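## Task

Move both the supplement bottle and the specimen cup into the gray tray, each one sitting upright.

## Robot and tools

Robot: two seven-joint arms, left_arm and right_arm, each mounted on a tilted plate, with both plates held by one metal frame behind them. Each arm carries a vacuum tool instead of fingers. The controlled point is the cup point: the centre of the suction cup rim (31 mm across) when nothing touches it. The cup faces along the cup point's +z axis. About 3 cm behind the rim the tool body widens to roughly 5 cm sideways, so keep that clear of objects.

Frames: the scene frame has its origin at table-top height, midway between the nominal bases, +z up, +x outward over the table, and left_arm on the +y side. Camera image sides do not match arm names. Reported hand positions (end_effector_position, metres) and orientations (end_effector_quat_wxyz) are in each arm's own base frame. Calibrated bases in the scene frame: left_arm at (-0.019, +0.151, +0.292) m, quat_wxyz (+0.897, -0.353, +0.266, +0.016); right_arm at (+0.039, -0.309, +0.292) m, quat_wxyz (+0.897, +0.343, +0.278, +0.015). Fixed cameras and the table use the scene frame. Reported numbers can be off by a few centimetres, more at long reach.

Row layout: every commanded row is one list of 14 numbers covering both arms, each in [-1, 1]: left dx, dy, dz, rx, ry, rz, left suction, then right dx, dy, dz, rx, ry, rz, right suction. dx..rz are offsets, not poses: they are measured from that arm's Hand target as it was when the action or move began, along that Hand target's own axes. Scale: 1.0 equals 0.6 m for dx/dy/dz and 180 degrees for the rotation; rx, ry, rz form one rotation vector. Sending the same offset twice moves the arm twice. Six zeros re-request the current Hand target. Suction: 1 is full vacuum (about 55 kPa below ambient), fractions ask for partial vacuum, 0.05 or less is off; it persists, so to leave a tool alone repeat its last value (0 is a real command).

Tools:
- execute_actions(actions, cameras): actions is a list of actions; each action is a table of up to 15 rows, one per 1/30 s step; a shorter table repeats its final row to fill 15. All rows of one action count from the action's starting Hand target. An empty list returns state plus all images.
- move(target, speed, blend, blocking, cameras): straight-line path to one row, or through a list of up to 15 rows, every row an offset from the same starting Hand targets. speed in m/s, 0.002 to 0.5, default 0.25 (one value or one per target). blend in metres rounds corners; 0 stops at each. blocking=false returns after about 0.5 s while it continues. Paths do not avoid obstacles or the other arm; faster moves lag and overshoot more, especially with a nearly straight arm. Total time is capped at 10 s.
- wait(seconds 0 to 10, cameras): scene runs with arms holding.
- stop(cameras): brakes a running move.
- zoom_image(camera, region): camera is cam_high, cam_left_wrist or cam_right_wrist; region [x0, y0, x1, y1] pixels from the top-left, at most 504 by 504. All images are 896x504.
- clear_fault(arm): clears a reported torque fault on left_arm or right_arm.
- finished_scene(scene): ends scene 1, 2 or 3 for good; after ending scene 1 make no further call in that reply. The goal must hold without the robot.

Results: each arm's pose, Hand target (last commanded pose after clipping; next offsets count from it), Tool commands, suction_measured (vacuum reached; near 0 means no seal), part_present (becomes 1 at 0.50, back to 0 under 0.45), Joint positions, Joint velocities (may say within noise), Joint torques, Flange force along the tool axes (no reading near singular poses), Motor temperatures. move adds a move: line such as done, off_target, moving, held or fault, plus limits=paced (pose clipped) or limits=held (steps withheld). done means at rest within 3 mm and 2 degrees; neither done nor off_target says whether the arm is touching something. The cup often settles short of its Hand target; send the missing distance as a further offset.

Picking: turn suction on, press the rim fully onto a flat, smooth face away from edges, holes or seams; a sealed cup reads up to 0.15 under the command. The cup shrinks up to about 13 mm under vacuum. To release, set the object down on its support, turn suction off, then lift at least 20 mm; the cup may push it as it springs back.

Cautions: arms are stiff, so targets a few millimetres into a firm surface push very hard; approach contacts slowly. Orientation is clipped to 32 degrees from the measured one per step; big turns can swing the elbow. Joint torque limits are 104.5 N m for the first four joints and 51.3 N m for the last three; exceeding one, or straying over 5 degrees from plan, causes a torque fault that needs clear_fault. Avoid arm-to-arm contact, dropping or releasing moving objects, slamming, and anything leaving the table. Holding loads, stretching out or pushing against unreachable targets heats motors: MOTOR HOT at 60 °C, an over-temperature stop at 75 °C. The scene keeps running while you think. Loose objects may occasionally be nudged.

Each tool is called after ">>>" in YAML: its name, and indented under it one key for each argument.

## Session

>>> execute_actions:
  actions: []

Scene clock: 0.00 s.
left_arm: end_effector_position=(+0.5871, -0.1917, +0.3715) suction_measured=0.00 part_present=0 end_effector_quat_wxyz=(+0.056, +0.898, -0.006, +0.437) | right_arm: end_effector_position=(+0.8371, +0.2340, +0.2003) suction_measured=0.01 part_present=0 end_effector_quat_wxyz=(-0.118, +0.750, -0.520, +0.392)
Joint positions: left_arm=[1.237 0.927 -1.74 1.72 -1.565 -0.949 2.365] | right_arm=[-0.449 1.221 -0.097 0.49 3.977 -0.926 1.129]
Joint velocities: within noise
Joint torques (N m): no reading
Motor temperatures (°C): left_arm=[31 21 24 23 30 35 36] | right_arm=[24 19 27 25 29 31 37]
Flange force (N): no reading
Hand target: left_arm +0.5871, -0.1917, +0.3715; +0.056, +0.898, -0.006, +0.437 | right_arm +0.8371, +0.2341, +0.2003; -0.118, +0.750, -0.520, +0.392
Tool commands: left_gripper/suction=+0.0 right_gripper/suction=+0.0
camera_calibration:
cam_left_wrist: T_world_to_cam=[[0.636724, 0.0316943, 0.77044, -0.650348], [-0.078725, -0.991262, 0.10584, -0.12967], [0.767063, -0.128044, -0.628665, -0.127711], [0, 0, 0, 1]] pos_world=[0.501846, -0.124277, 0.434491]
cam_right_wrist: T_world_to_cam=[[0.167519, -0.857373, 0.486672, -0.0401902], [-0.694268, -0.453075, -0.559209, 0.853299], [0.699949, -0.244203, -0.671145, -0.278357], [0, 0, 0, 1]] pos_world=[0.793987, 0.284175, 0.309914]

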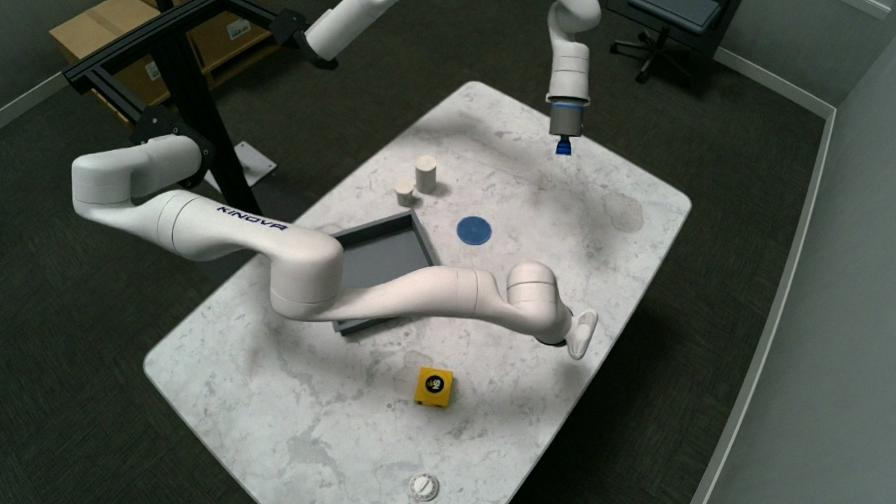

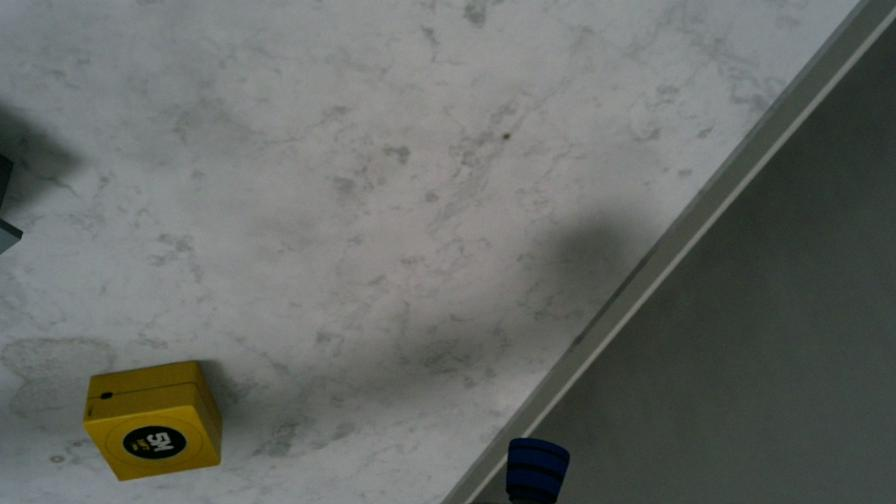

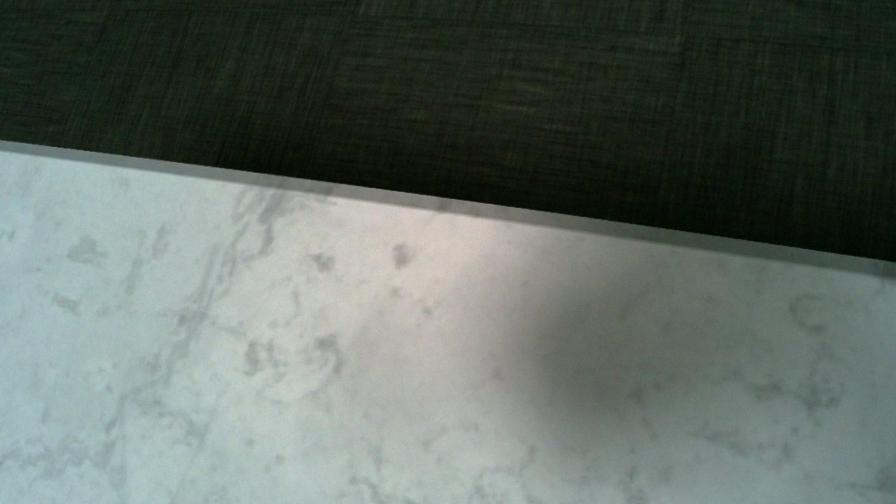

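>>> zoom_image:
  camera: "cam_high"
  region: [380, 145, 500, 250]

Scaled by 4.200 from the camera's 896x504 image, which has a finer 1280x720 frame.

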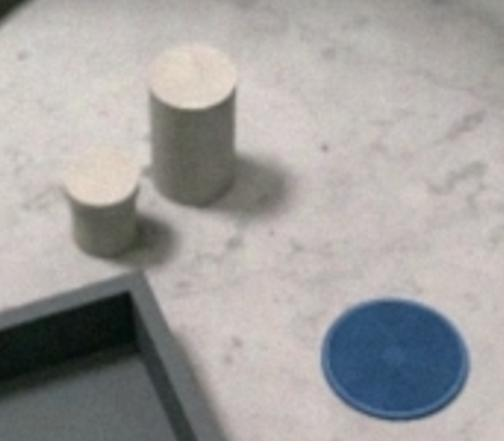

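>>> move:
  target:
    - [0,0,0,0,0,0,0,-0.2905,0.5805,-0.5068,-0.0953,0.1103,0,0]
    - [0,0,0,0,0,0,0,-0.6547,0.8003,-0.479,-0.0953,0.1103,0,0]
  blend: [0.05,0]
  speed: [0.3,0.25]
  cameras: ["all"]

Scene clock: 8.73 s.
left_arm: end_effector_position=(+0.5871, -0.1917, +0.3715) suction_measured=0.00 part_present=0 end_effector_quat_wxyz=(+0.056, +0.898, -0.006, +0.437) | right_arm: end_effector_position=(+0.2431, +0.4358, -0.0715) suction_measured=0.01 part_present=0 end_effector_quat_wxyz=(+0.086, +0.680, -0.585, +0.433)
Joint positions: left_arm=[1.237 0.927 -1.74 1.72 -1.565 -0.949 2.365] | right_arm=[-1.38 1.442 -0.127 1.007 3.867 -1.501 -0.089]
Joint torques (N m): left_arm=[13.21 -3.03 -1.76 -6.35 0.85 -0.76 0.1] | right_arm=[-12.54 -14.24 -4.64 -6.42 0.12 -0.07 0.25]
Flange force (N): left_arm=[-3.0 -5.0 -0.1] | right_arm=[8.1 3.2 2.0]
Hand target: left_arm +0.5871, -0.1917, +0.3715; +0.056, +0.898, -0.006, +0.437 | right_arm +0.2431, +0.4358, -0.0715; +0.086, +0.680, -0.585, +0.433
Off the commanded pose: left_arm 0.000 m, 0 deg | right_arm 0.000 m, 0 deg.
move: done
camera_calibration:
cam_left_wrist: T_world_to_cam=[[0.636724, 0.0316943, 0.77044, -0.650348], [-0.078725, -0.991262, 0.10584, -0.12967], [0.767063, -0.128044, -0.628665, -0.127711], [0, 0, 0, 1]] pos_world=[0.501846, -0.124277, 0.434491]
cam_right_wrist: T_world_to_cam=[[-0.0368398, -0.707847, 0.705404, 0.364727], [-0.879503, -0.312178, -0.359191, 0.37821], [0.474464, -0.633638, -0.611053, 0.233149], [0, 0, 0, 1]] pos_world=[0.235452, 0.523972, 0.0210365]

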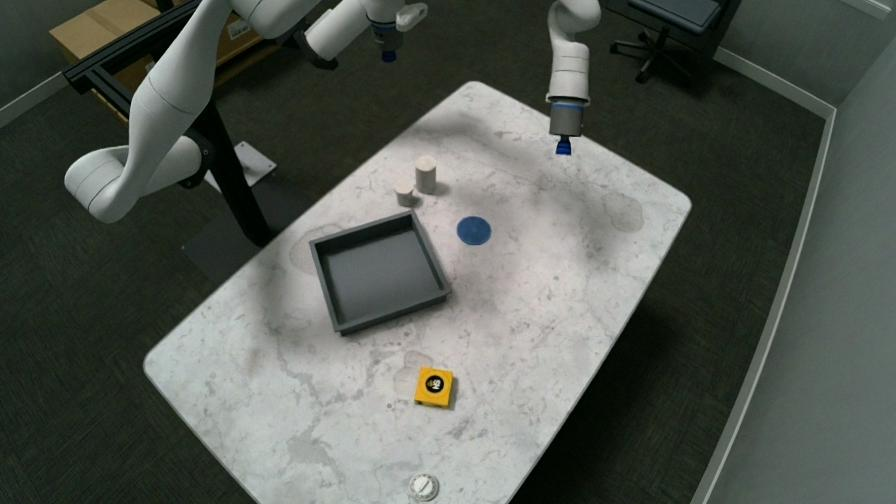

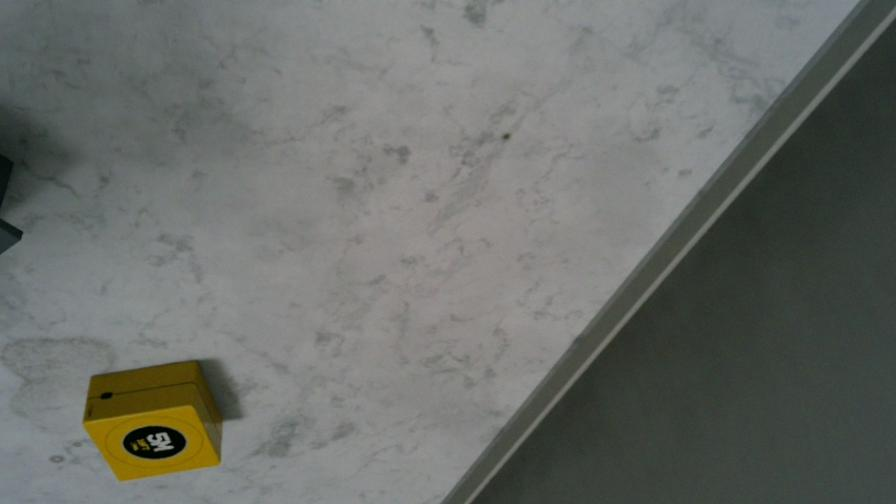

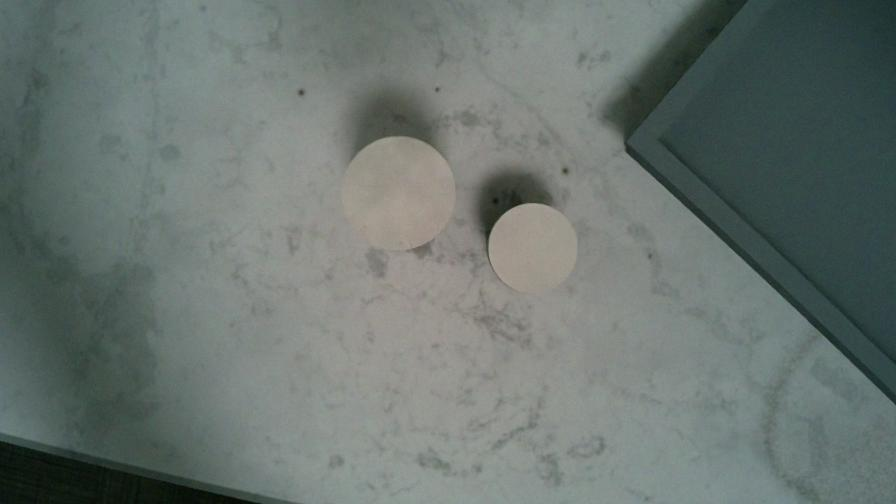

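>>> zoom_image:
  camera: "cam_right_wrist"
  region: [310, 110, 620, 310]

>>> zoom_image:
  camera: "cam_high"
  region: [385, 150, 450, 210]

Scaled by 1.626 from the camera's 896x504 image, which has a finer 1280x720 frame.

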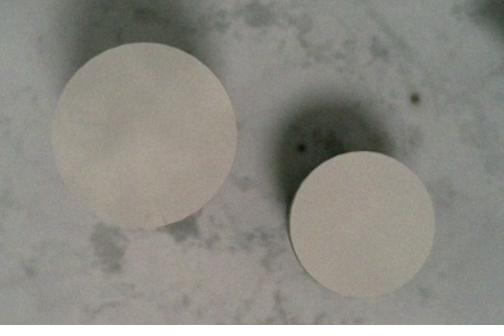

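Scaled by 7.754 from the camera's 896x504 image, which has a finer 1280x720 frame.

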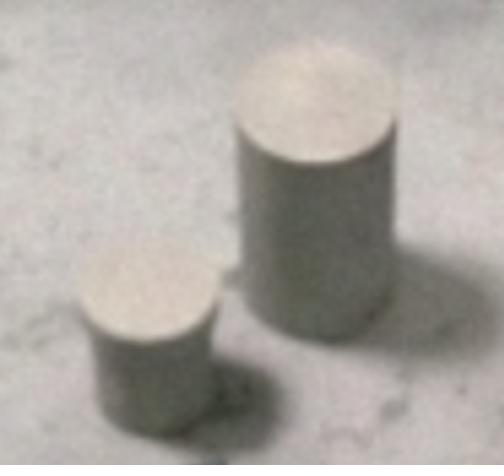

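>>> move:
  target: [0,0,0,0,0,0,0,0.2785,0.0516,0.45,0.061,-0.328,0,0]
  cameras: ["cam_right_wrist","cam_high"]

Scene clock: 15.20 s.
left_arm: end_effector_position=(+0.5871, -0.1917, +0.3715) suction_measured=0.00 part_present=0 end_effector_quat_wxyz=(+0.056, +0.898, -0.006, +0.437) | right_arm: end_effector_position=(+0.3382, +0.1375, -0.1329) suction_measured=0.01 part_present=0 end_effector_quat_wxyz=(-0.275, +0.810, -0.509, +0.094)
Joint positions: left_arm=[1.237 0.927 -1.74 1.72 -1.565 -0.949 2.365] | right_arm=[-0.264 1.43 -0.032 2.38 6.494 -1.223 -1.51]
Joint torques (N m): left_arm=[13.19 -3.07 -1.78 -6.34 0.84 -0.75 0.09] | right_arm=[-9.24 -6.38 -5.53 3.22 1.4 -0.2 0.26]
Flange force (N): left_arm=[-3.0 -4.9 -0.1] | right_arm=[-1.2 -1.6 -3.1]
Hand target: left_arm +0.5871, -0.1917, +0.3715; +0.056, +0.898, -0.006, +0.437 | right_arm +0.3382, +0.1375, -0.1329; -0.275, +0.810, -0.509, +0.094
Off the commanded pose: left_arm 0.000 m, 0 deg | right_arm 0.000 m, 0 deg.
move: done
camera_calibration:
cam_right_wrist: T_world_to_cam=[[0.483746, -0.868659, -0.10687, -0.0614711], [-0.766032, -0.361175, -0.53174, 0.292176], [0.423302, 0.339092, -0.840138, -0.185383], [0, 0, 0, 1]] pos_world=[0.332026, 0.114991, -0.00695477]
Images, in order (width x height): cam_high 896x504, cam_right_wrist 896x504.

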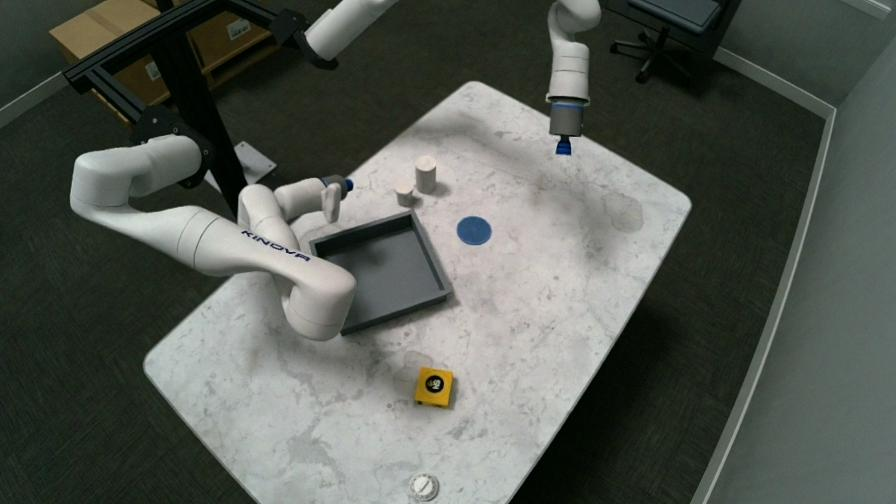

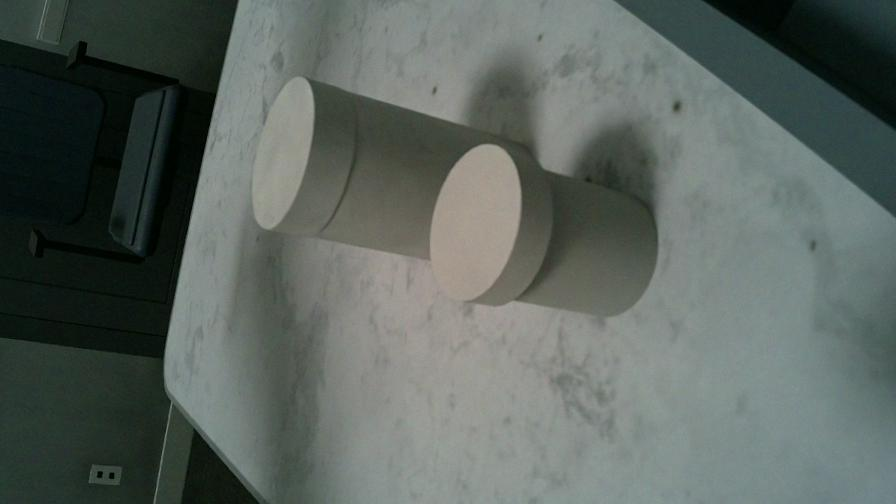

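>>> move:
  target:
    - [0,0,0,0,0,0,0,-0.2657,-0.0492,-0.0983,-0.061,0.328,0,0]
    - [0,0,0,0,0,0,0,-0.1887,-0.157,0.2708,-0.061,0.328,0,0]
  blend: [0.02,0]
  cameras: ["cam_right_wrist","cam_high"]

Scene clock: 25.03 s.
left_arm: end_effector_position=(+0.5871, -0.1917, +0.3715) suction_measured=0.00 part_present=0 end_effector_quat_wxyz=(+0.056, +0.898, -0.006, +0.437) | right_arm: end_effector_position=(+0.4287, +0.3248, -0.2024) suction_measured=0.01 part_present=0 end_effector_quat_wxyz=(+0.086, +0.680, -0.585, +0.433)
Joint positions: left_arm=[1.237 0.927 -1.74 1.72 -1.565 -0.949 2.365] | right_arm=[-1.038 1.684 -0.096 0.925 4.139 -1.245 -0.024]
Joint torques (N m): left_arm=[13.19 -3.05 -1.8 -6.31 0.82 -0.76 0.1] | right_arm=[-14.96 -14.29 -5.16 -4.66 0.1 -0.06 0.26]
Flange force (N): left_arm=[-3.0 -4.9 0.0] | right_arm=[8.7 4.2 -1.1]
Hand target: left_arm +0.5871, -0.1917, +0.3715; +0.056, +0.898, -0.006, +0.437 | right_arm +0.4287, +0.3248, -0.2024; +0.086, +0.680, -0.585, +0.433
Off the commanded pose: left_arm 0.000 m, 0 deg | right_arm 0.000 m, 0 deg.
move: done
camera_calibration:
cam_right_wrist: T_world_to_cam=[[-0.0368755, -0.707806, 0.705444, 0.385263], [-0.879444, -0.312254, -0.35927, 0.459809], [0.474571, -0.633647, -0.610962, -0.00520228], [0, 0, 0, 1]] pos_world=[0.421052, 0.412972, -0.109764]
Images, in order (width x height): cam_high 896x504, cam_right_wrist 896x504.

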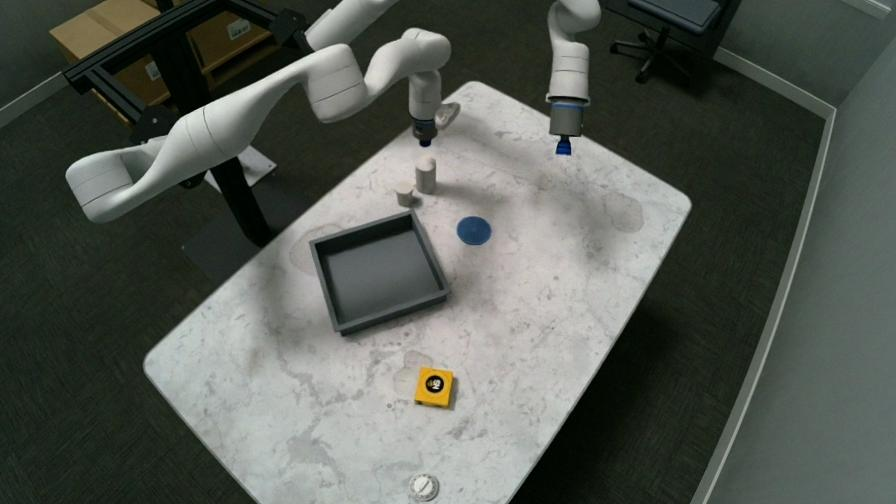

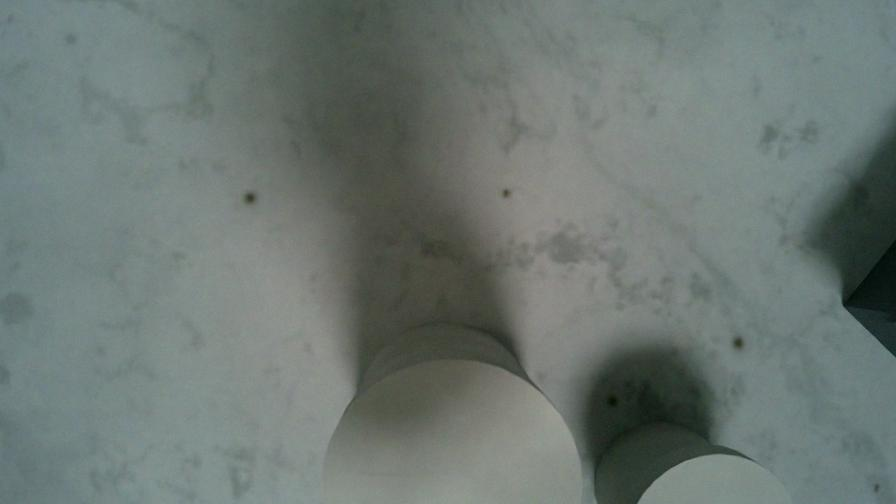

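>>> move:
  target:
    - [0,0,0,0,0,0,0,0.0052,0,0.09,0,0,0,1]
    - [0,0,0,0,0,0,0,0.0052,0,0.1275,0,0,0,1]
  speed: [0.12,0.03]

>>> wait:
  seconds: 0.4

Scene clock: 27.87 s.
left_arm: end_effector_position=(+0.5871, -0.1917, +0.3715) suction_measured=0.00 part_present=0 end_effector_quat_wxyz=(+0.056, +0.898, -0.006, +0.437) | right_arm: end_effector_position=(+0.4659, +0.2748, -0.2469) suction_measured=0.62 part_present=1 end_effector_quat_wxyz=(+0.086, +0.680, -0.585, +0.433)
Joint positions: left_arm=[1.237 0.927 -1.74 1.72 -1.565 -0.949 2.365] | right_arm=[-0.955 1.77 -0.051 0.896 4.189 -1.151 -0.026]
Joint torques (N m): left_arm=[13.17 -3.02 -1.84 -6.33 0.84 -0.74 0.09] | right_arm=[-15.32 -14.08 -5.13 -4.44 0.18 -0.02 0.24]
Flange force (N): left_arm=[-3.0 -4.9 -0.1] | right_arm=[9.4 4.5 -1.7]
Hand target: left_arm +0.5871, -0.1917, +0.3715; +0.056, +0.898, -0.006, +0.437 | right_arm +0.4659, +0.2748, -0.2469; +0.086, +0.680, -0.585, +0.433
Off the commanded pose: left_arm 0.000 m, 0 deg | right_arm 0.000 m, 0 deg.
move: done

Scene clock: 28.27 s.
left_arm: end_effector_position=(+0.5871, -0.1917, +0.3715) suction_measured=0.00 part_present=0 end_effector_quat_wxyz=(+0.056, +0.898, -0.006, +0.437) | right_arm: end_effector_position=(+0.4659, +0.2748, -0.2469) suction_measured=0.98 part_present=1 end_effector_quat_wxyz=(+0.086, +0.681, -0.585, +0.433)
Joint positions: left_arm=[1.237 0.927 -1.74 1.72 -1.565 -0.949 2.365] | right_arm=[-0.955 1.77 -0.051 0.896 4.189 -1.151 -0.026]
Joint torques (N m): left_arm=[13.19 -3.02 -1.83 -6.31 0.86 -0.78 0.11] | right_arm=[-15.32 -14.04 -5.11 -4.37 0.11 -0.07 0.22]
Flange force (N): left_arm=[-2.9 -5.0 0.0] | right_arm=[9.2 4.3 -1.6]
Hand target: left_arm +0.5871, -0.1917, +0.3715; +0.056, +0.898, -0.006, +0.437 | right_arm +0.4659, +0.2748, -0.2469; +0.086, +0.680, -0.585, +0.433
Tool commands: left_gripper/suction=+0.0 right_gripper/suction=+1.0
Off the commanded pose: left_arm 0.000 m, 0 deg | right_arm 0.000 m, 0 deg.
wait: 0.40 s; at rest by 0.17 s

>>> move:
  target:
    - [0,0,0,0,0,0,0,0,0,-0.2117,0,0,0,1]
    - [0,0,0,0,0,0,0,0.5558,-0.1462,-0.2117,0,0,0,1]
  speed: [0.12,0.2]
  blend: [0.02,0]
  cameras: ["cam_right_wrist","cam_high"]

Scene clock: 32.27 s.
left_arm: end_effector_position=(+0.5871, -0.1917, +0.3715) suction_measured=0.00 part_present=0 end_effector_quat_wxyz=(+0.056, +0.898, -0.006, +0.437) | right_arm: end_effector_position=(+0.4605, +0.1400, +0.0949) suction_measured=1.00 part_present=1 end_effector_quat_wxyz=(+0.086, +0.681, -0.585, +0.433)
Joint positions: left_arm=[1.237 0.927 -1.74 1.72 -1.565 -0.949 2.365] | right_arm=[-0.814 0.883 -0.008 1.847 4.29 -1.04 -0.039]
Joint torques (N m): left_arm=[13.19 -3.04 -1.76 -6.29 0.84 -0.78 0.1] | right_arm=[-12.54 -9.14 -6.23 -3.72 0.14 -0.02 0.33]
Flange force (N): left_arm=[-2.9 -4.9 -0.1] | right_arm=[2.9 5.1 0.5]
Hand target: left_arm +0.5871, -0.1917, +0.3715; +0.056, +0.898, -0.006, +0.437 | right_arm +0.4605, +0.1400, +0.0949; +0.086, +0.680, -0.585, +0.433
Off the commanded pose: left_arm 0.000 m, 0 deg | right_arm 0.000 m, 0 deg.
move: done
camera_calibration:
cam_right_wrist: T_world_to_cam=[[-0.0368136, -0.707784, 0.705469, 0.0459371], [-0.879447, -0.312303, -0.35922, 0.536849], [0.474571, -0.633647, -0.610961, 0.0441866], [0, 0, 0, 1]] pos_world=[0.452852, 0.228172, 0.187436]
Images, in order (width x height): cam_high 896x504, cam_right_wrist 896x504.

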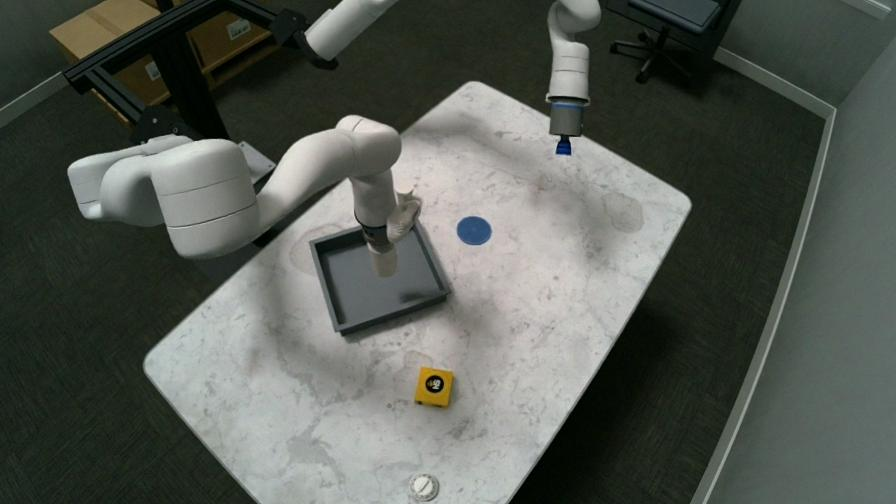

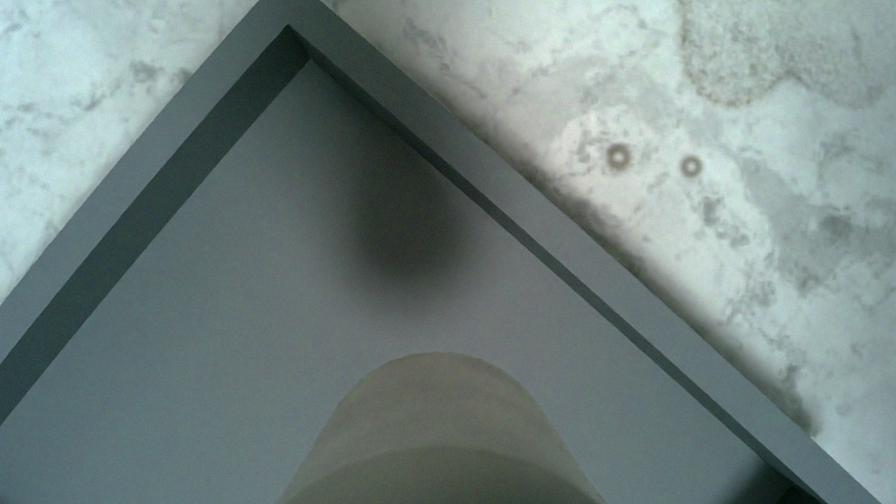

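>>> move:
  target:
    - [0,0,0,0,0,0,0,0,0,0.19,0,0,0,1]
    - [0,0,0,0,0,0,0,0,0,0.21,0,0,0,1]
  speed: [0.15,0.02]

>>> move:
  target: [0,0,0,0,0,0,0,0,0,0.0045,0,0,0,1]
  speed: 0.02

Scene clock: 36.10 s.
left_arm: end_effector_position=(+0.5871, -0.1917, +0.3715) suction_measured=0.00 part_present=0 end_effector_quat_wxyz=(+0.056, +0.898, -0.006, +0.437) | right_arm: end_effector_position=(+0.5221, +0.0614, +0.0181) suction_measured=0.99 part_present=1 end_effector_quat_wxyz=(+0.086, +0.680, -0.585, +0.433)
Joint positions: left_arm=[1.237 0.927 -1.74 1.72 -1.565 -0.949 2.365] | right_arm=[-0.661 1.067 0.093 1.81 4.526 -0.852 -0.162]
Joint torques (N m): left_arm=[13.17 -3.03 -1.84 -6.33 0.84 -0.75 0.13] | right_arm=[-13.22 -9.9 -5.93 -2.01 0.05 -0.08 0.2]
Flange force (N): left_arm=[-3.0 -5.0 0.0] | right_arm=[3.5 4.4 -0.9]
Hand target: left_arm +0.5871, -0.1917, +0.3715; +0.056, +0.898, -0.006, +0.437 | right_arm +0.5221, +0.0614, +0.0181; +0.086, +0.680, -0.585, +0.433
Off the commanded pose: left_arm 0.000 m, 0 deg | right_arm 0.000 m, 0 deg.
move: done

Scene clock: 36.80 s.
left_arm: end_effector_position=(+0.5871, -0.1917, +0.3715) suction_measured=0.00 part_present=0 end_effector_quat_wxyz=(+0.056, +0.898, -0.006, +0.437) | right_arm: end_effector_position=(+0.5234, +0.0599, +0.0165) suction_measured=1.00 part_present=1 end_effector_quat_wxyz=(+0.086, +0.681, -0.585, +0.433)
Joint positions: left_arm=[1.237 0.927 -1.74 1.72 -1.565 -0.949 2.365] | right_arm=[-0.657 1.071 0.095 1.808 4.531 -0.848 -0.164]
Joint torques (N m): left_arm=[13.17 -3 -1.77 -6.3 0.86 -0.75 0.09] | right_arm=[0.88 1.32 2.74 -4 1.68 1.34 0.22]
Flange force (N): left_arm=[-2.8 -4.9 -0.2] | right_arm=[8.7 10.7 -48.9]
Hand target: left_arm +0.5871, -0.1917, +0.3715; +0.056, +0.898, -0.006, +0.437 | right_arm +0.5234, +0.0597, +0.0164; +0.086, +0.680, -0.585, +0.433
Off the commanded pose: left_arm 0.000 m, 0 deg | right_arm 0.000 m, 0 deg.
move: done

>>> move:
  target: [0,0,0,0,0,0,0,0,0,-0.0015,0,0,0,0]
  speed: 0.02

>>> wait:
  seconds: 0.4

>>> move:
  target:
    - [0,0,0,0,0,0,0,0,0,-0.05,0,0,0,0]
    - [0,0,0,0,0,0,0,0,0,-0.19,0,0,0,0]
    - [0,0,0,0,0,0,0,-0.4417,0.1893,-0.19,0,0,0,0]
    - [0,0,0,0,0,0,0,-0.4417,0.1893,-0.07,0,0,0,0]
  speed: [0.05,0.15,0.25,0.2]
  blend: [0.01,0.02,0.02,0]
  cameras: ["cam_right_wrist","cam_high"]

Scene clock: 39.50 s.
left_arm: end_effector_position=(+0.5871, -0.1917, +0.3715) suction_measured=0.00 part_present=0 end_effector_quat_wxyz=(+0.056, +0.898, -0.006, +0.437) | right_arm: end_effector_position=(+0.5230, +0.0602, +0.0170) suction_measured=0.01 part_present=0 end_effector_quat_wxyz=(+0.086, +0.680, -0.585, +0.433)
Joint positions: left_arm=[1.237 0.927 -1.74 1.72 -1.565 -0.949 2.365] | right_arm=[-0.658 1.07 0.094 1.809 4.529 -0.849 -0.164]
Joint torques (N m): left_arm=[13.2 -3.04 -1.8 -6.32 0.85 -0.77 0.11] | right_arm=[-2.05 -1.03 0.97 -3.23 1.18 0.89 0.24]
Flange force (N): left_arm=[-2.9 -5.0 0.0] | right_arm=[7.2 8.9 -38.1]
Hand target: left_arm +0.5871, -0.1917, +0.3715; +0.056, +0.898, -0.006, +0.437 | right_arm +0.5229, +0.0603, +0.0170; +0.086, +0.680, -0.585, +0.433
Off the commanded pose: left_arm 0.000 m, 0 deg | right_arm 0.000 m, 0 deg.
move: done

Scene clock: 39.90 s.
left_arm: end_effector_position=(+0.5871, -0.1917, +0.3715) suction_measured=0.00 part_present=0 end_effector_quat_wxyz=(+0.056, +0.898, -0.006, +0.437) | right_arm: end_effector_position=(+0.5229, +0.0603, +0.0170) suction_measured=0.01 part_present=0 end_effector_quat_wxyz=(+0.086, +0.680, -0.585, +0.433)
Joint positions: left_arm=[1.237 0.927 -1.74 1.72 -1.565 -0.949 2.365] | right_arm=[-0.658 1.07 0.094 1.809 4.529 -0.849 -0.164]
Joint torques (N m): left_arm=[13.18 -3.06 -1.79 -6.37 0.86 -0.77 0.1] | right_arm=[-2.53 -1.34 0.62 -3.28 1.19 0.95 0.26]
Flange force (N): left_arm=[-3.1 -4.9 -0.1] | right_arm=[7.2 8.9 -36.9]
Hand target: left_arm +0.5871, -0.1917, +0.3715; +0.056, +0.898, -0.006, +0.437 | right_arm +0.5229, +0.0603, +0.0170; +0.086, +0.680, -0.585, +0.433
Tool commands: left_gripper/suction=+0.0 right_gripper/suction=+0.0
Off the commanded pose: left_arm 0.000 m, 0 deg | right_arm 0.000 m, 0 deg.
wait: 0.40 s; at rest by 0.17 s

Scene clock: 42.97 s.
left_arm: end_effector_position=(+0.5871, -0.1917, +0.3715) suction_measured=0.00 part_present=0 end_effector_quat_wxyz=(+0.056, +0.898, -0.006, +0.437) | right_arm: end_effector_position=(+0.4192, +0.2434, -0.1845) suction_measured=0.01 part_present=0 end_effector_quat_wxyz=(+0.086, +0.680, -0.585, +0.433)
Joint positions: left_arm=[1.237 0.927 -1.74 1.72 -1.565 -0.949 2.365] | right_arm=[-0.987 1.564 -0.054 1.31 4.247 -1.068 -0.243]
Joint torques (N m): left_arm=[13.22 -3.04 -1.77 -6.32 0.84 -0.75 0.11] | right_arm=[-14.1 -12.55 -6.08 -3.84 0.07 -0.06 0.22]
Flange force (N): left_arm=[-2.9 -5.0 0.0] | right_arm=[7.0 3.2 -1.3]
Hand target: left_arm +0.5871, -0.1917, +0.3715; +0.056, +0.898, -0.006, +0.437 | right_arm +0.4192, +0.2434, -0.1845; +0.086, +0.680, -0.585, +0.433
Off the commanded pose: left_arm 0.000 m, 0 deg | right_arm 0.000 m, 0 deg.
move: done
camera_calibration:
cam_right_wrist: T_world_to_cam=[[-0.0368755, -0.707806, 0.705444, 0.31474], [-0.879444, -0.312254, -0.35927, 0.432432], [0.474571, -0.633647, -0.610962, -0.0413976], [0, 0, 0, 1]] pos_world=[0.411552, 0.331572, -0.0919638]
Images, in order (width x height): cam_high 896x504, cam_right_wrist 896x504.

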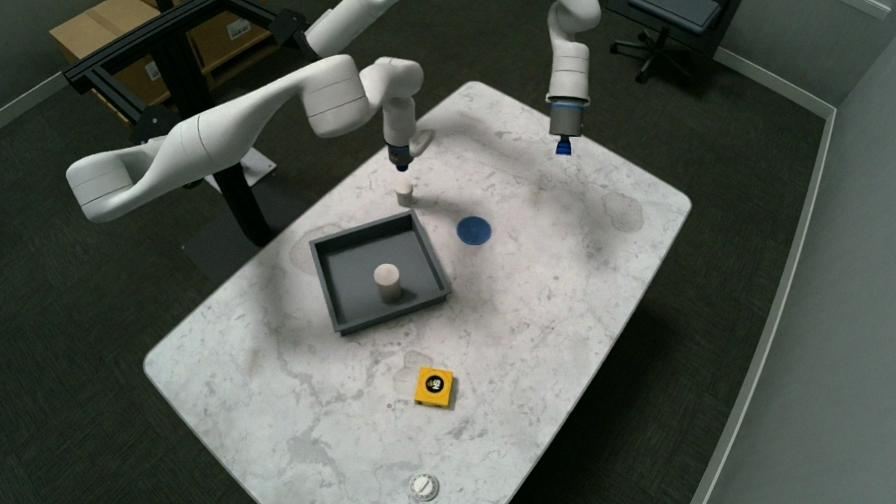

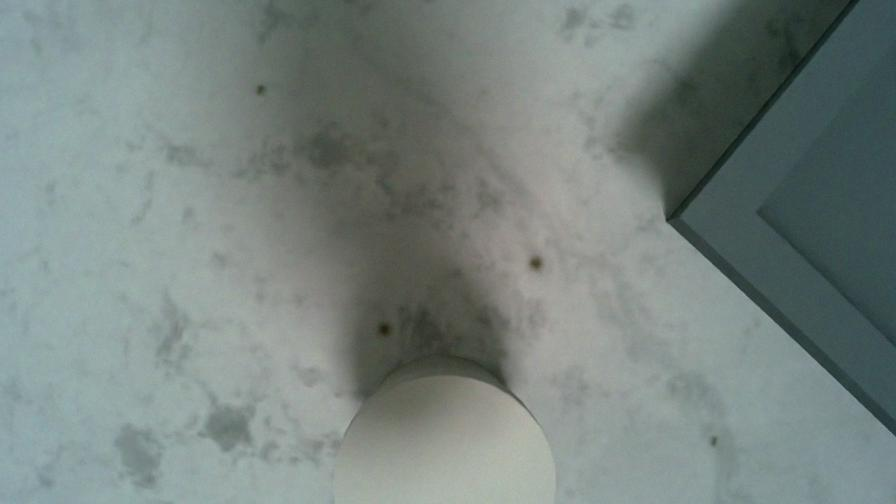

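>>> move:
  target:
    - [0,0,0,0,0,0,0,0.0052,0,0.1,0,0,0,1]
    - [0,0,0,0,0,0,0,0.0052,0,0.136,0,0,0,1]
  speed: [0.12,0.03]

>>> wait:
  seconds: 0.4

Scene clock: 46.07 s.
left_arm: end_effector_position=(+0.5871, -0.1917, +0.3715) suction_measured=0.00 part_present=0 end_effector_quat_wxyz=(+0.056, +0.898, -0.006, +0.437) | right_arm: end_effector_position=(+0.4589, +0.1903, -0.2321) suction_measured=0.76 part_present=1 end_effector_quat_wxyz=(+0.086, +0.681, -0.585, +0.433)
Joint positions: left_arm=[1.237 0.927 -1.74 1.72 -1.565 -0.949 2.365] | right_arm=[-0.899 1.669 0.011 1.258 4.324 -0.971 -0.257]
Joint torques (N m): left_arm=[13.17 -2.99 -1.8 -6.29 0.84 -0.74 0.1] | right_arm=[-12.96 -11.39 -4.85 -3.35 0.27 -0.04 0.27]
Flange force (N): left_arm=[-2.8 -4.9 -0.1] | right_arm=[7.8 4.3 -5.9]
Hand target: left_arm +0.5871, -0.1917, +0.3715; +0.056, +0.898, -0.006, +0.437 | right_arm +0.4589, +0.1902, -0.2322; +0.086, +0.680, -0.585, +0.433
Off the commanded pose: left_arm 0.000 m, 0 deg | right_arm 0.000 m, 0 deg.
move: done

Scene clock: 46.47 s.
left_arm: end_effector_position=(+0.5871, -0.1917, +0.3715) suction_measured=0.00 part_present=0 end_effector_quat_wxyz=(+0.056, +0.898, -0.006, +0.437) | right_arm: end_effector_position=(+0.4589, +0.1902, -0.2322) suction_measured=1.00 part_present=1 end_effector_quat_wxyz=(+0.086, +0.680, -0.585, +0.433)
Joint positions: left_arm=[1.237 0.927 -1.74 1.72 -1.565 -0.949 2.365] | right_arm=[-0.899 1.669 0.011 1.258 4.324 -0.971 -0.257]
Joint torques (N m): left_arm=[13.14 -3.01 -1.81 -6.32 0.84 -0.79 0.1] | right_arm=[-12.9 -11.31 -4.88 -3.22 0.24 -0.03 0.19]
Flange force (N): left_arm=[-3.0 -4.9 -0.2] | right_arm=[7.3 3.8 -5.9]
Hand target: left_arm +0.5871, -0.1917, +0.3715; +0.056, +0.898, -0.006, +0.437 | right_arm +0.4589, +0.1902, -0.2322; +0.086, +0.680, -0.585, +0.433
Tool commands: left_gripper/suction=+0.0 right_gripper/suction=+1.0
Off the commanded pose: left_arm 0.000 m, 0 deg | right_arm 0.000 m, 0 deg.
wait: 0.40 s; at rest by 0.17 s

>>> move:
  target:
    - [0,0,0,0,0,0,0,0,0,-0.167,0,0,0,1]
    - [0,0,0,0,0,0,0,0.2807,-0.1343,-0.167,0,0,0,1]
    - [0,0,0,0,0,0,0,0.2807,-0.1343,-0.02,0,0,0,1]
    - [0,0,0,0,0,0,0,0.2807,-0.1343,0.004,0,0,0,1]
  speed: [0.12,0.2,0.12,0.02]
  blend: [0.02,0.02,0,0]
  cameras: ["cam_high"]

>>> move:
  target: [0,0,0,0,0,0,0,0,0,0.004,0,0,0,1]
  speed: 0.02

Scene clock: 52.67 s.
left_arm: end_effector_position=(+0.5871, -0.1917, +0.3715) suction_measured=0.00 part_present=0 end_effector_quat_wxyz=(+0.056, +0.898, -0.006, +0.437) | right_arm: end_effector_position=(+0.5202, +0.0921, -0.0859) suction_measured=1.00 part_present=1 end_effector_quat_wxyz=(+0.086, +0.681, -0.585, +0.433)
Joint positions: left_arm=[1.237 0.927 -1.74 1.72 -1.565 -0.949 2.365] | right_arm=[-0.727 1.321 0.108 1.639 4.505 -0.833 -0.26]
Joint torques (N m): left_arm=[13.19 -3.05 -1.84 -6.35 0.87 -0.77 0.11] | right_arm=[30.68 23.94 22.3 -8.73 5.37 4.07 0.25]
Flange force (N): left_arm=[-3.0 -4.9 0.0] | right_arm=[22.6 23.8 -147.7]
Hand target: left_arm +0.5871, -0.1917, +0.3715; +0.056, +0.898, -0.006, +0.437 | right_arm +0.5203, +0.0915, -0.0860; +0.086, +0.680, -0.585, +0.433
Off the commanded pose: left_arm 0.000 m, 0 deg | right_arm 0.001 m, 0 deg.
move: done
Images, in order (width x height): cam_high 896x504.

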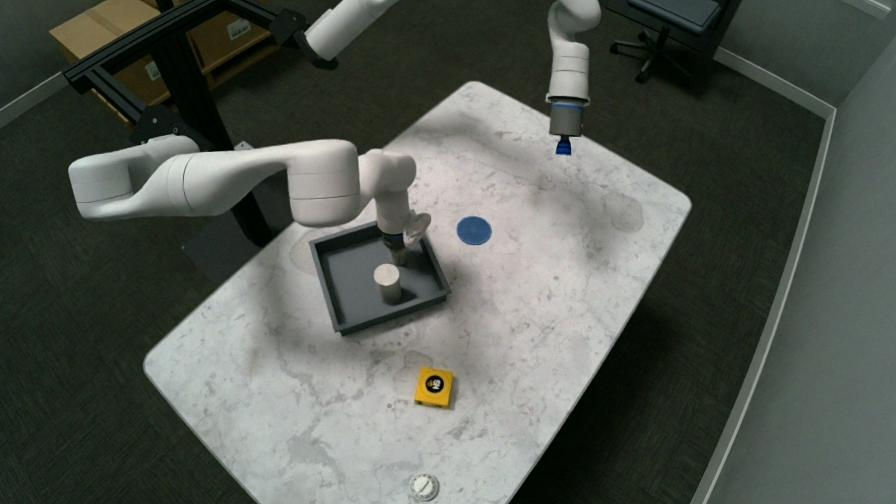

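Scene clock: 53.37 s.
left_arm: end_effector_position=(+0.5871, -0.1917, +0.3715) suction_measured=0.00 part_present=0 end_effector_quat_wxyz=(+0.056, +0.898, -0.006, +0.437) | right_arm: end_effector_position=(+0.5214, +0.0907, -0.0874) suction_measured=0.98 part_present=1 end_effector_quat_wxyz=(+0.086, +0.681, -0.584, +0.433)
Joint positions: left_arm=[1.237 0.927 -1.74 1.72 -1.565 -0.949 2.365] | right_arm=[-0.724 1.325 0.11 1.636 4.508 -0.83 -0.261]
Joint torques (N m): left_arm=[13.16 -3.01 -1.79 -6.29 0.85 -0.79 0.1] | right_arm=[53.37 40.51 36.25 -10.48 7.18 5.51 0.21]
Flange force (N): left_arm=[-2.9 -4.8 -0.1] | right_arm=[27.6 31.6 -216.8]
Hand target: left_arm +0.5871, -0.1917, +0.3715; +0.056, +0.898, -0.006, +0.437 | right_arm +0.5214, +0.0900, -0.0875; +0.086, +0.680, -0.585, +0.433
Off the commanded pose: left_arm 0.000 m, 0 deg | right_arm 0.001 m, 0 deg.
move: done

>>> move:
  target: [0,0,0,0,0,0,0,0,0,-0.0105,0,0,0,1]
  speed: 0.03

>>> move:
  target: [0,0,0,0,0,0,0,0,0,0,0,0,0,0]

>>> wait:
  seconds: 0.4

>>> move:
  target:
    - [0,0,0,0,0,0,0,0,0,-0.05,0,0,0,0]
    - [0,0,0,0,0,0,0,0,0,-0.3,0,0,0,0]
  speed: [0.05,0.2]
  blend: [0.01,0]
  cameras: ["cam_high","cam_right_wrist"]

Scene clock: 55.40 s.
left_arm: end_effector_position=(+0.5871, -0.1917, +0.3715) suction_measured=0.00 part_present=0 end_effector_quat_wxyz=(+0.056, +0.898, -0.006, +0.437) | right_arm: end_effector_position=(+0.5184, +0.0936, -0.0837) suction_measured=0.98 part_present=1 end_effector_quat_wxyz=(+0.086, +0.680, -0.585, +0.433)
Joint positions: left_arm=[1.237 0.927 -1.74 1.72 -1.565 -0.949 2.365] | right_arm=[-0.731 1.316 0.107 1.643 4.499 -0.836 -0.258]
Joint velocities: left_arm=[within noise] | right_arm=[-0.005 -0.003 0 0 -0.002 0 0]
Joint torques (N m): left_arm=[13.14 -3.04 -1.83 -6.35 0.83 -0.75 0.09] | right_arm=[4.86 3.7 6.02 -3.9 1.91 1.14 0.25]
Flange force (N): left_arm=[-3.1 -4.9 -0.1] | right_arm=[10.3 11.3 -60.5]
Hand target: left_arm +0.5871, -0.1917, +0.3715; +0.056, +0.898, -0.006, +0.437 | right_arm +0.5184, +0.0940, -0.0836; +0.086, +0.680, -0.585, +0.433
Off the commanded pose: left_arm 0.000 m, 0 deg | right_arm 0.000 m, 0 deg.
move: done

Scene clock: 55.90 s.
left_arm: end_effector_position=(+0.5871, -0.1917, +0.3715) suction_measured=0.00 part_present=0 end_effector_quat_wxyz=(+0.056, +0.898, -0.006, +0.437) | right_arm: end_effector_position=(+0.5183, +0.0939, -0.0836) suction_measured=0.01 part_present=0 end_effector_quat_wxyz=(+0.086, +0.680, -0.585, +0.433)
Joint positions: left_arm=[1.237 0.927 -1.74 1.72 -1.565 -0.949 2.365] | right_arm=[-0.731 1.315 0.107 1.643 4.499 -0.836 -0.258]
Joint torques (N m): left_arm=[13.17 -3.03 -1.83 -6.34 0.84 -0.74 0.1] | right_arm=[3.64 3.34 5.03 -4.77 2.18 1.78 0.21]
Flange force (N): left_arm=[-3.0 -5.0 -0.1] | right_arm=[12.4 11.8 -59.8]
Hand target: left_arm +0.5871, -0.1917, +0.3715; +0.056, +0.898, -0.006, +0.437 | right_arm +0.5184, +0.0940, -0.0836; +0.086, +0.680, -0.585, +0.433
Off the commanded pose: left_arm 0.000 m, 0 deg | right_arm 0.000 m, 0 deg.
move: done

Scene clock: 56.30 s.
left_arm: end_effector_position=(+0.5871, -0.1917, +0.3715) suction_measured=0.00 part_present=0 end_effector_quat_wxyz=(+0.056, +0.898, -0.006, +0.437) | right_arm: end_effector_position=(+0.5183, +0.0939, -0.0836) suction_measured=0.01 part_present=0 end_effector_quat_wxyz=(+0.086, +0.680, -0.585, +0.433)
Joint positions: left_arm=[1.237 0.927 -1.74 1.72 -1.565 -0.949 2.365] | right_arm=[-0.731 1.315 0.107 1.643 4.499 -0.836 -0.258]
Joint torques (N m): left_arm=[13.19 -3.05 -1.8 -6.32 0.85 -0.75 0.1] | right_arm=[3.54 3.23 4.91 -4.87 2.19 1.76 0.26]
Flange force (N): left_arm=[-2.9 -4.9 -0.1] | right_arm=[12.6 12.3 -59.5]
Hand target: left_arm +0.5871, -0.1917, +0.3715; +0.056, +0.898, -0.006, +0.437 | right_arm +0.5184, +0.0940, -0.0836; +0.086, +0.680, -0.585, +0.433
Tool commands: left_gripper/suction=+0.0 right_gripper/suction=+0.0
Off the commanded pose: left_arm 0.000 m, 0 deg | right_arm 0.000 m, 0 deg.
wait: 0.40 s; at rest by 0.17 s

Scene clock: 58.03 s.
left_arm: end_effector_position=(+0.5871, -0.1917, +0.3715) suction_measured=0.00 part_present=0 end_effector_quat_wxyz=(+0.056, +0.898, -0.006, +0.437) | right_arm: end_effector_position=(+0.4304, +0.2062, +0.0261) suction_measured=0.01 part_present=0 end_effector_quat_wxyz=(+0.086, +0.680, -0.585, +0.433)
Joint positions: left_arm=[1.237 0.927 -1.74 1.72 -1.565 -0.949 2.365] | right_arm=[-0.935 1.065 -0.037 1.712 4.218 -1.086 -0.127]
Joint torques (N m): left_arm=[13.2 -3.04 -1.83 -6.3 0.83 -0.74 0.13] | right_arm=[-13.29 -9.75 -6.29 -4.03 0.11 -0.03 0.23]
Flange force (N): left_arm=[-2.9 -5.0 0.1] | right_arm=[4.4 3.9 0.0]
Hand target: left_arm +0.5871, -0.1917, +0.3715; +0.056, +0.898, -0.006, +0.437 | right_arm +0.4304, +0.2063, +0.0262; +0.086, +0.680, -0.585, +0.433
Off the commanded pose: left_arm 0.000 m, 0 deg | right_arm 0.000 m, 0 deg.
move: done
camera_calibration:
cam_right_wrist: T_world_to_cam=[[-0.036812, -0.70778, 0.705473, 0.140219], [-0.879489, -0.312251, -0.359164, 0.506401], [0.474493, -0.633678, -0.61099, 0.0585538], [0, 0, 0, 1]] pos_world=[0.422752, 0.294472, 0.118736]
Images, in order (width x height): cam_high 896x504, cam_right_wrist 896x504.

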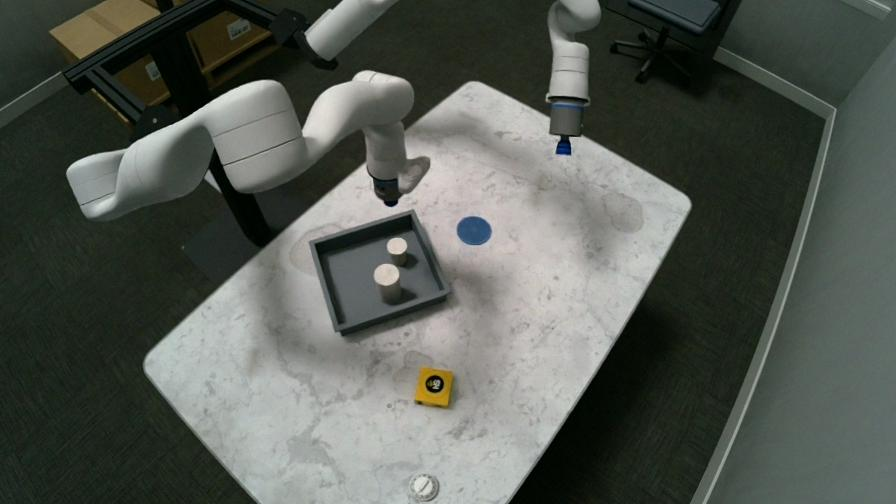

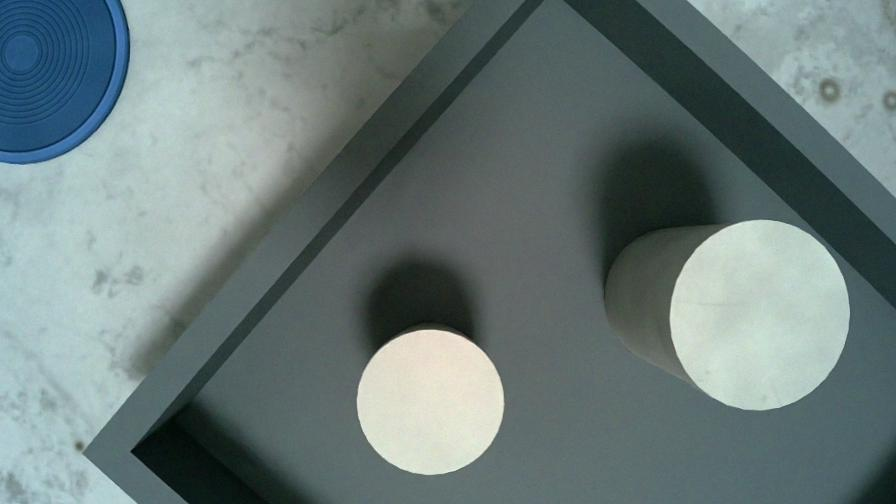

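>>> finished_scene:
  scene: 3

The scene is finished: the task was done.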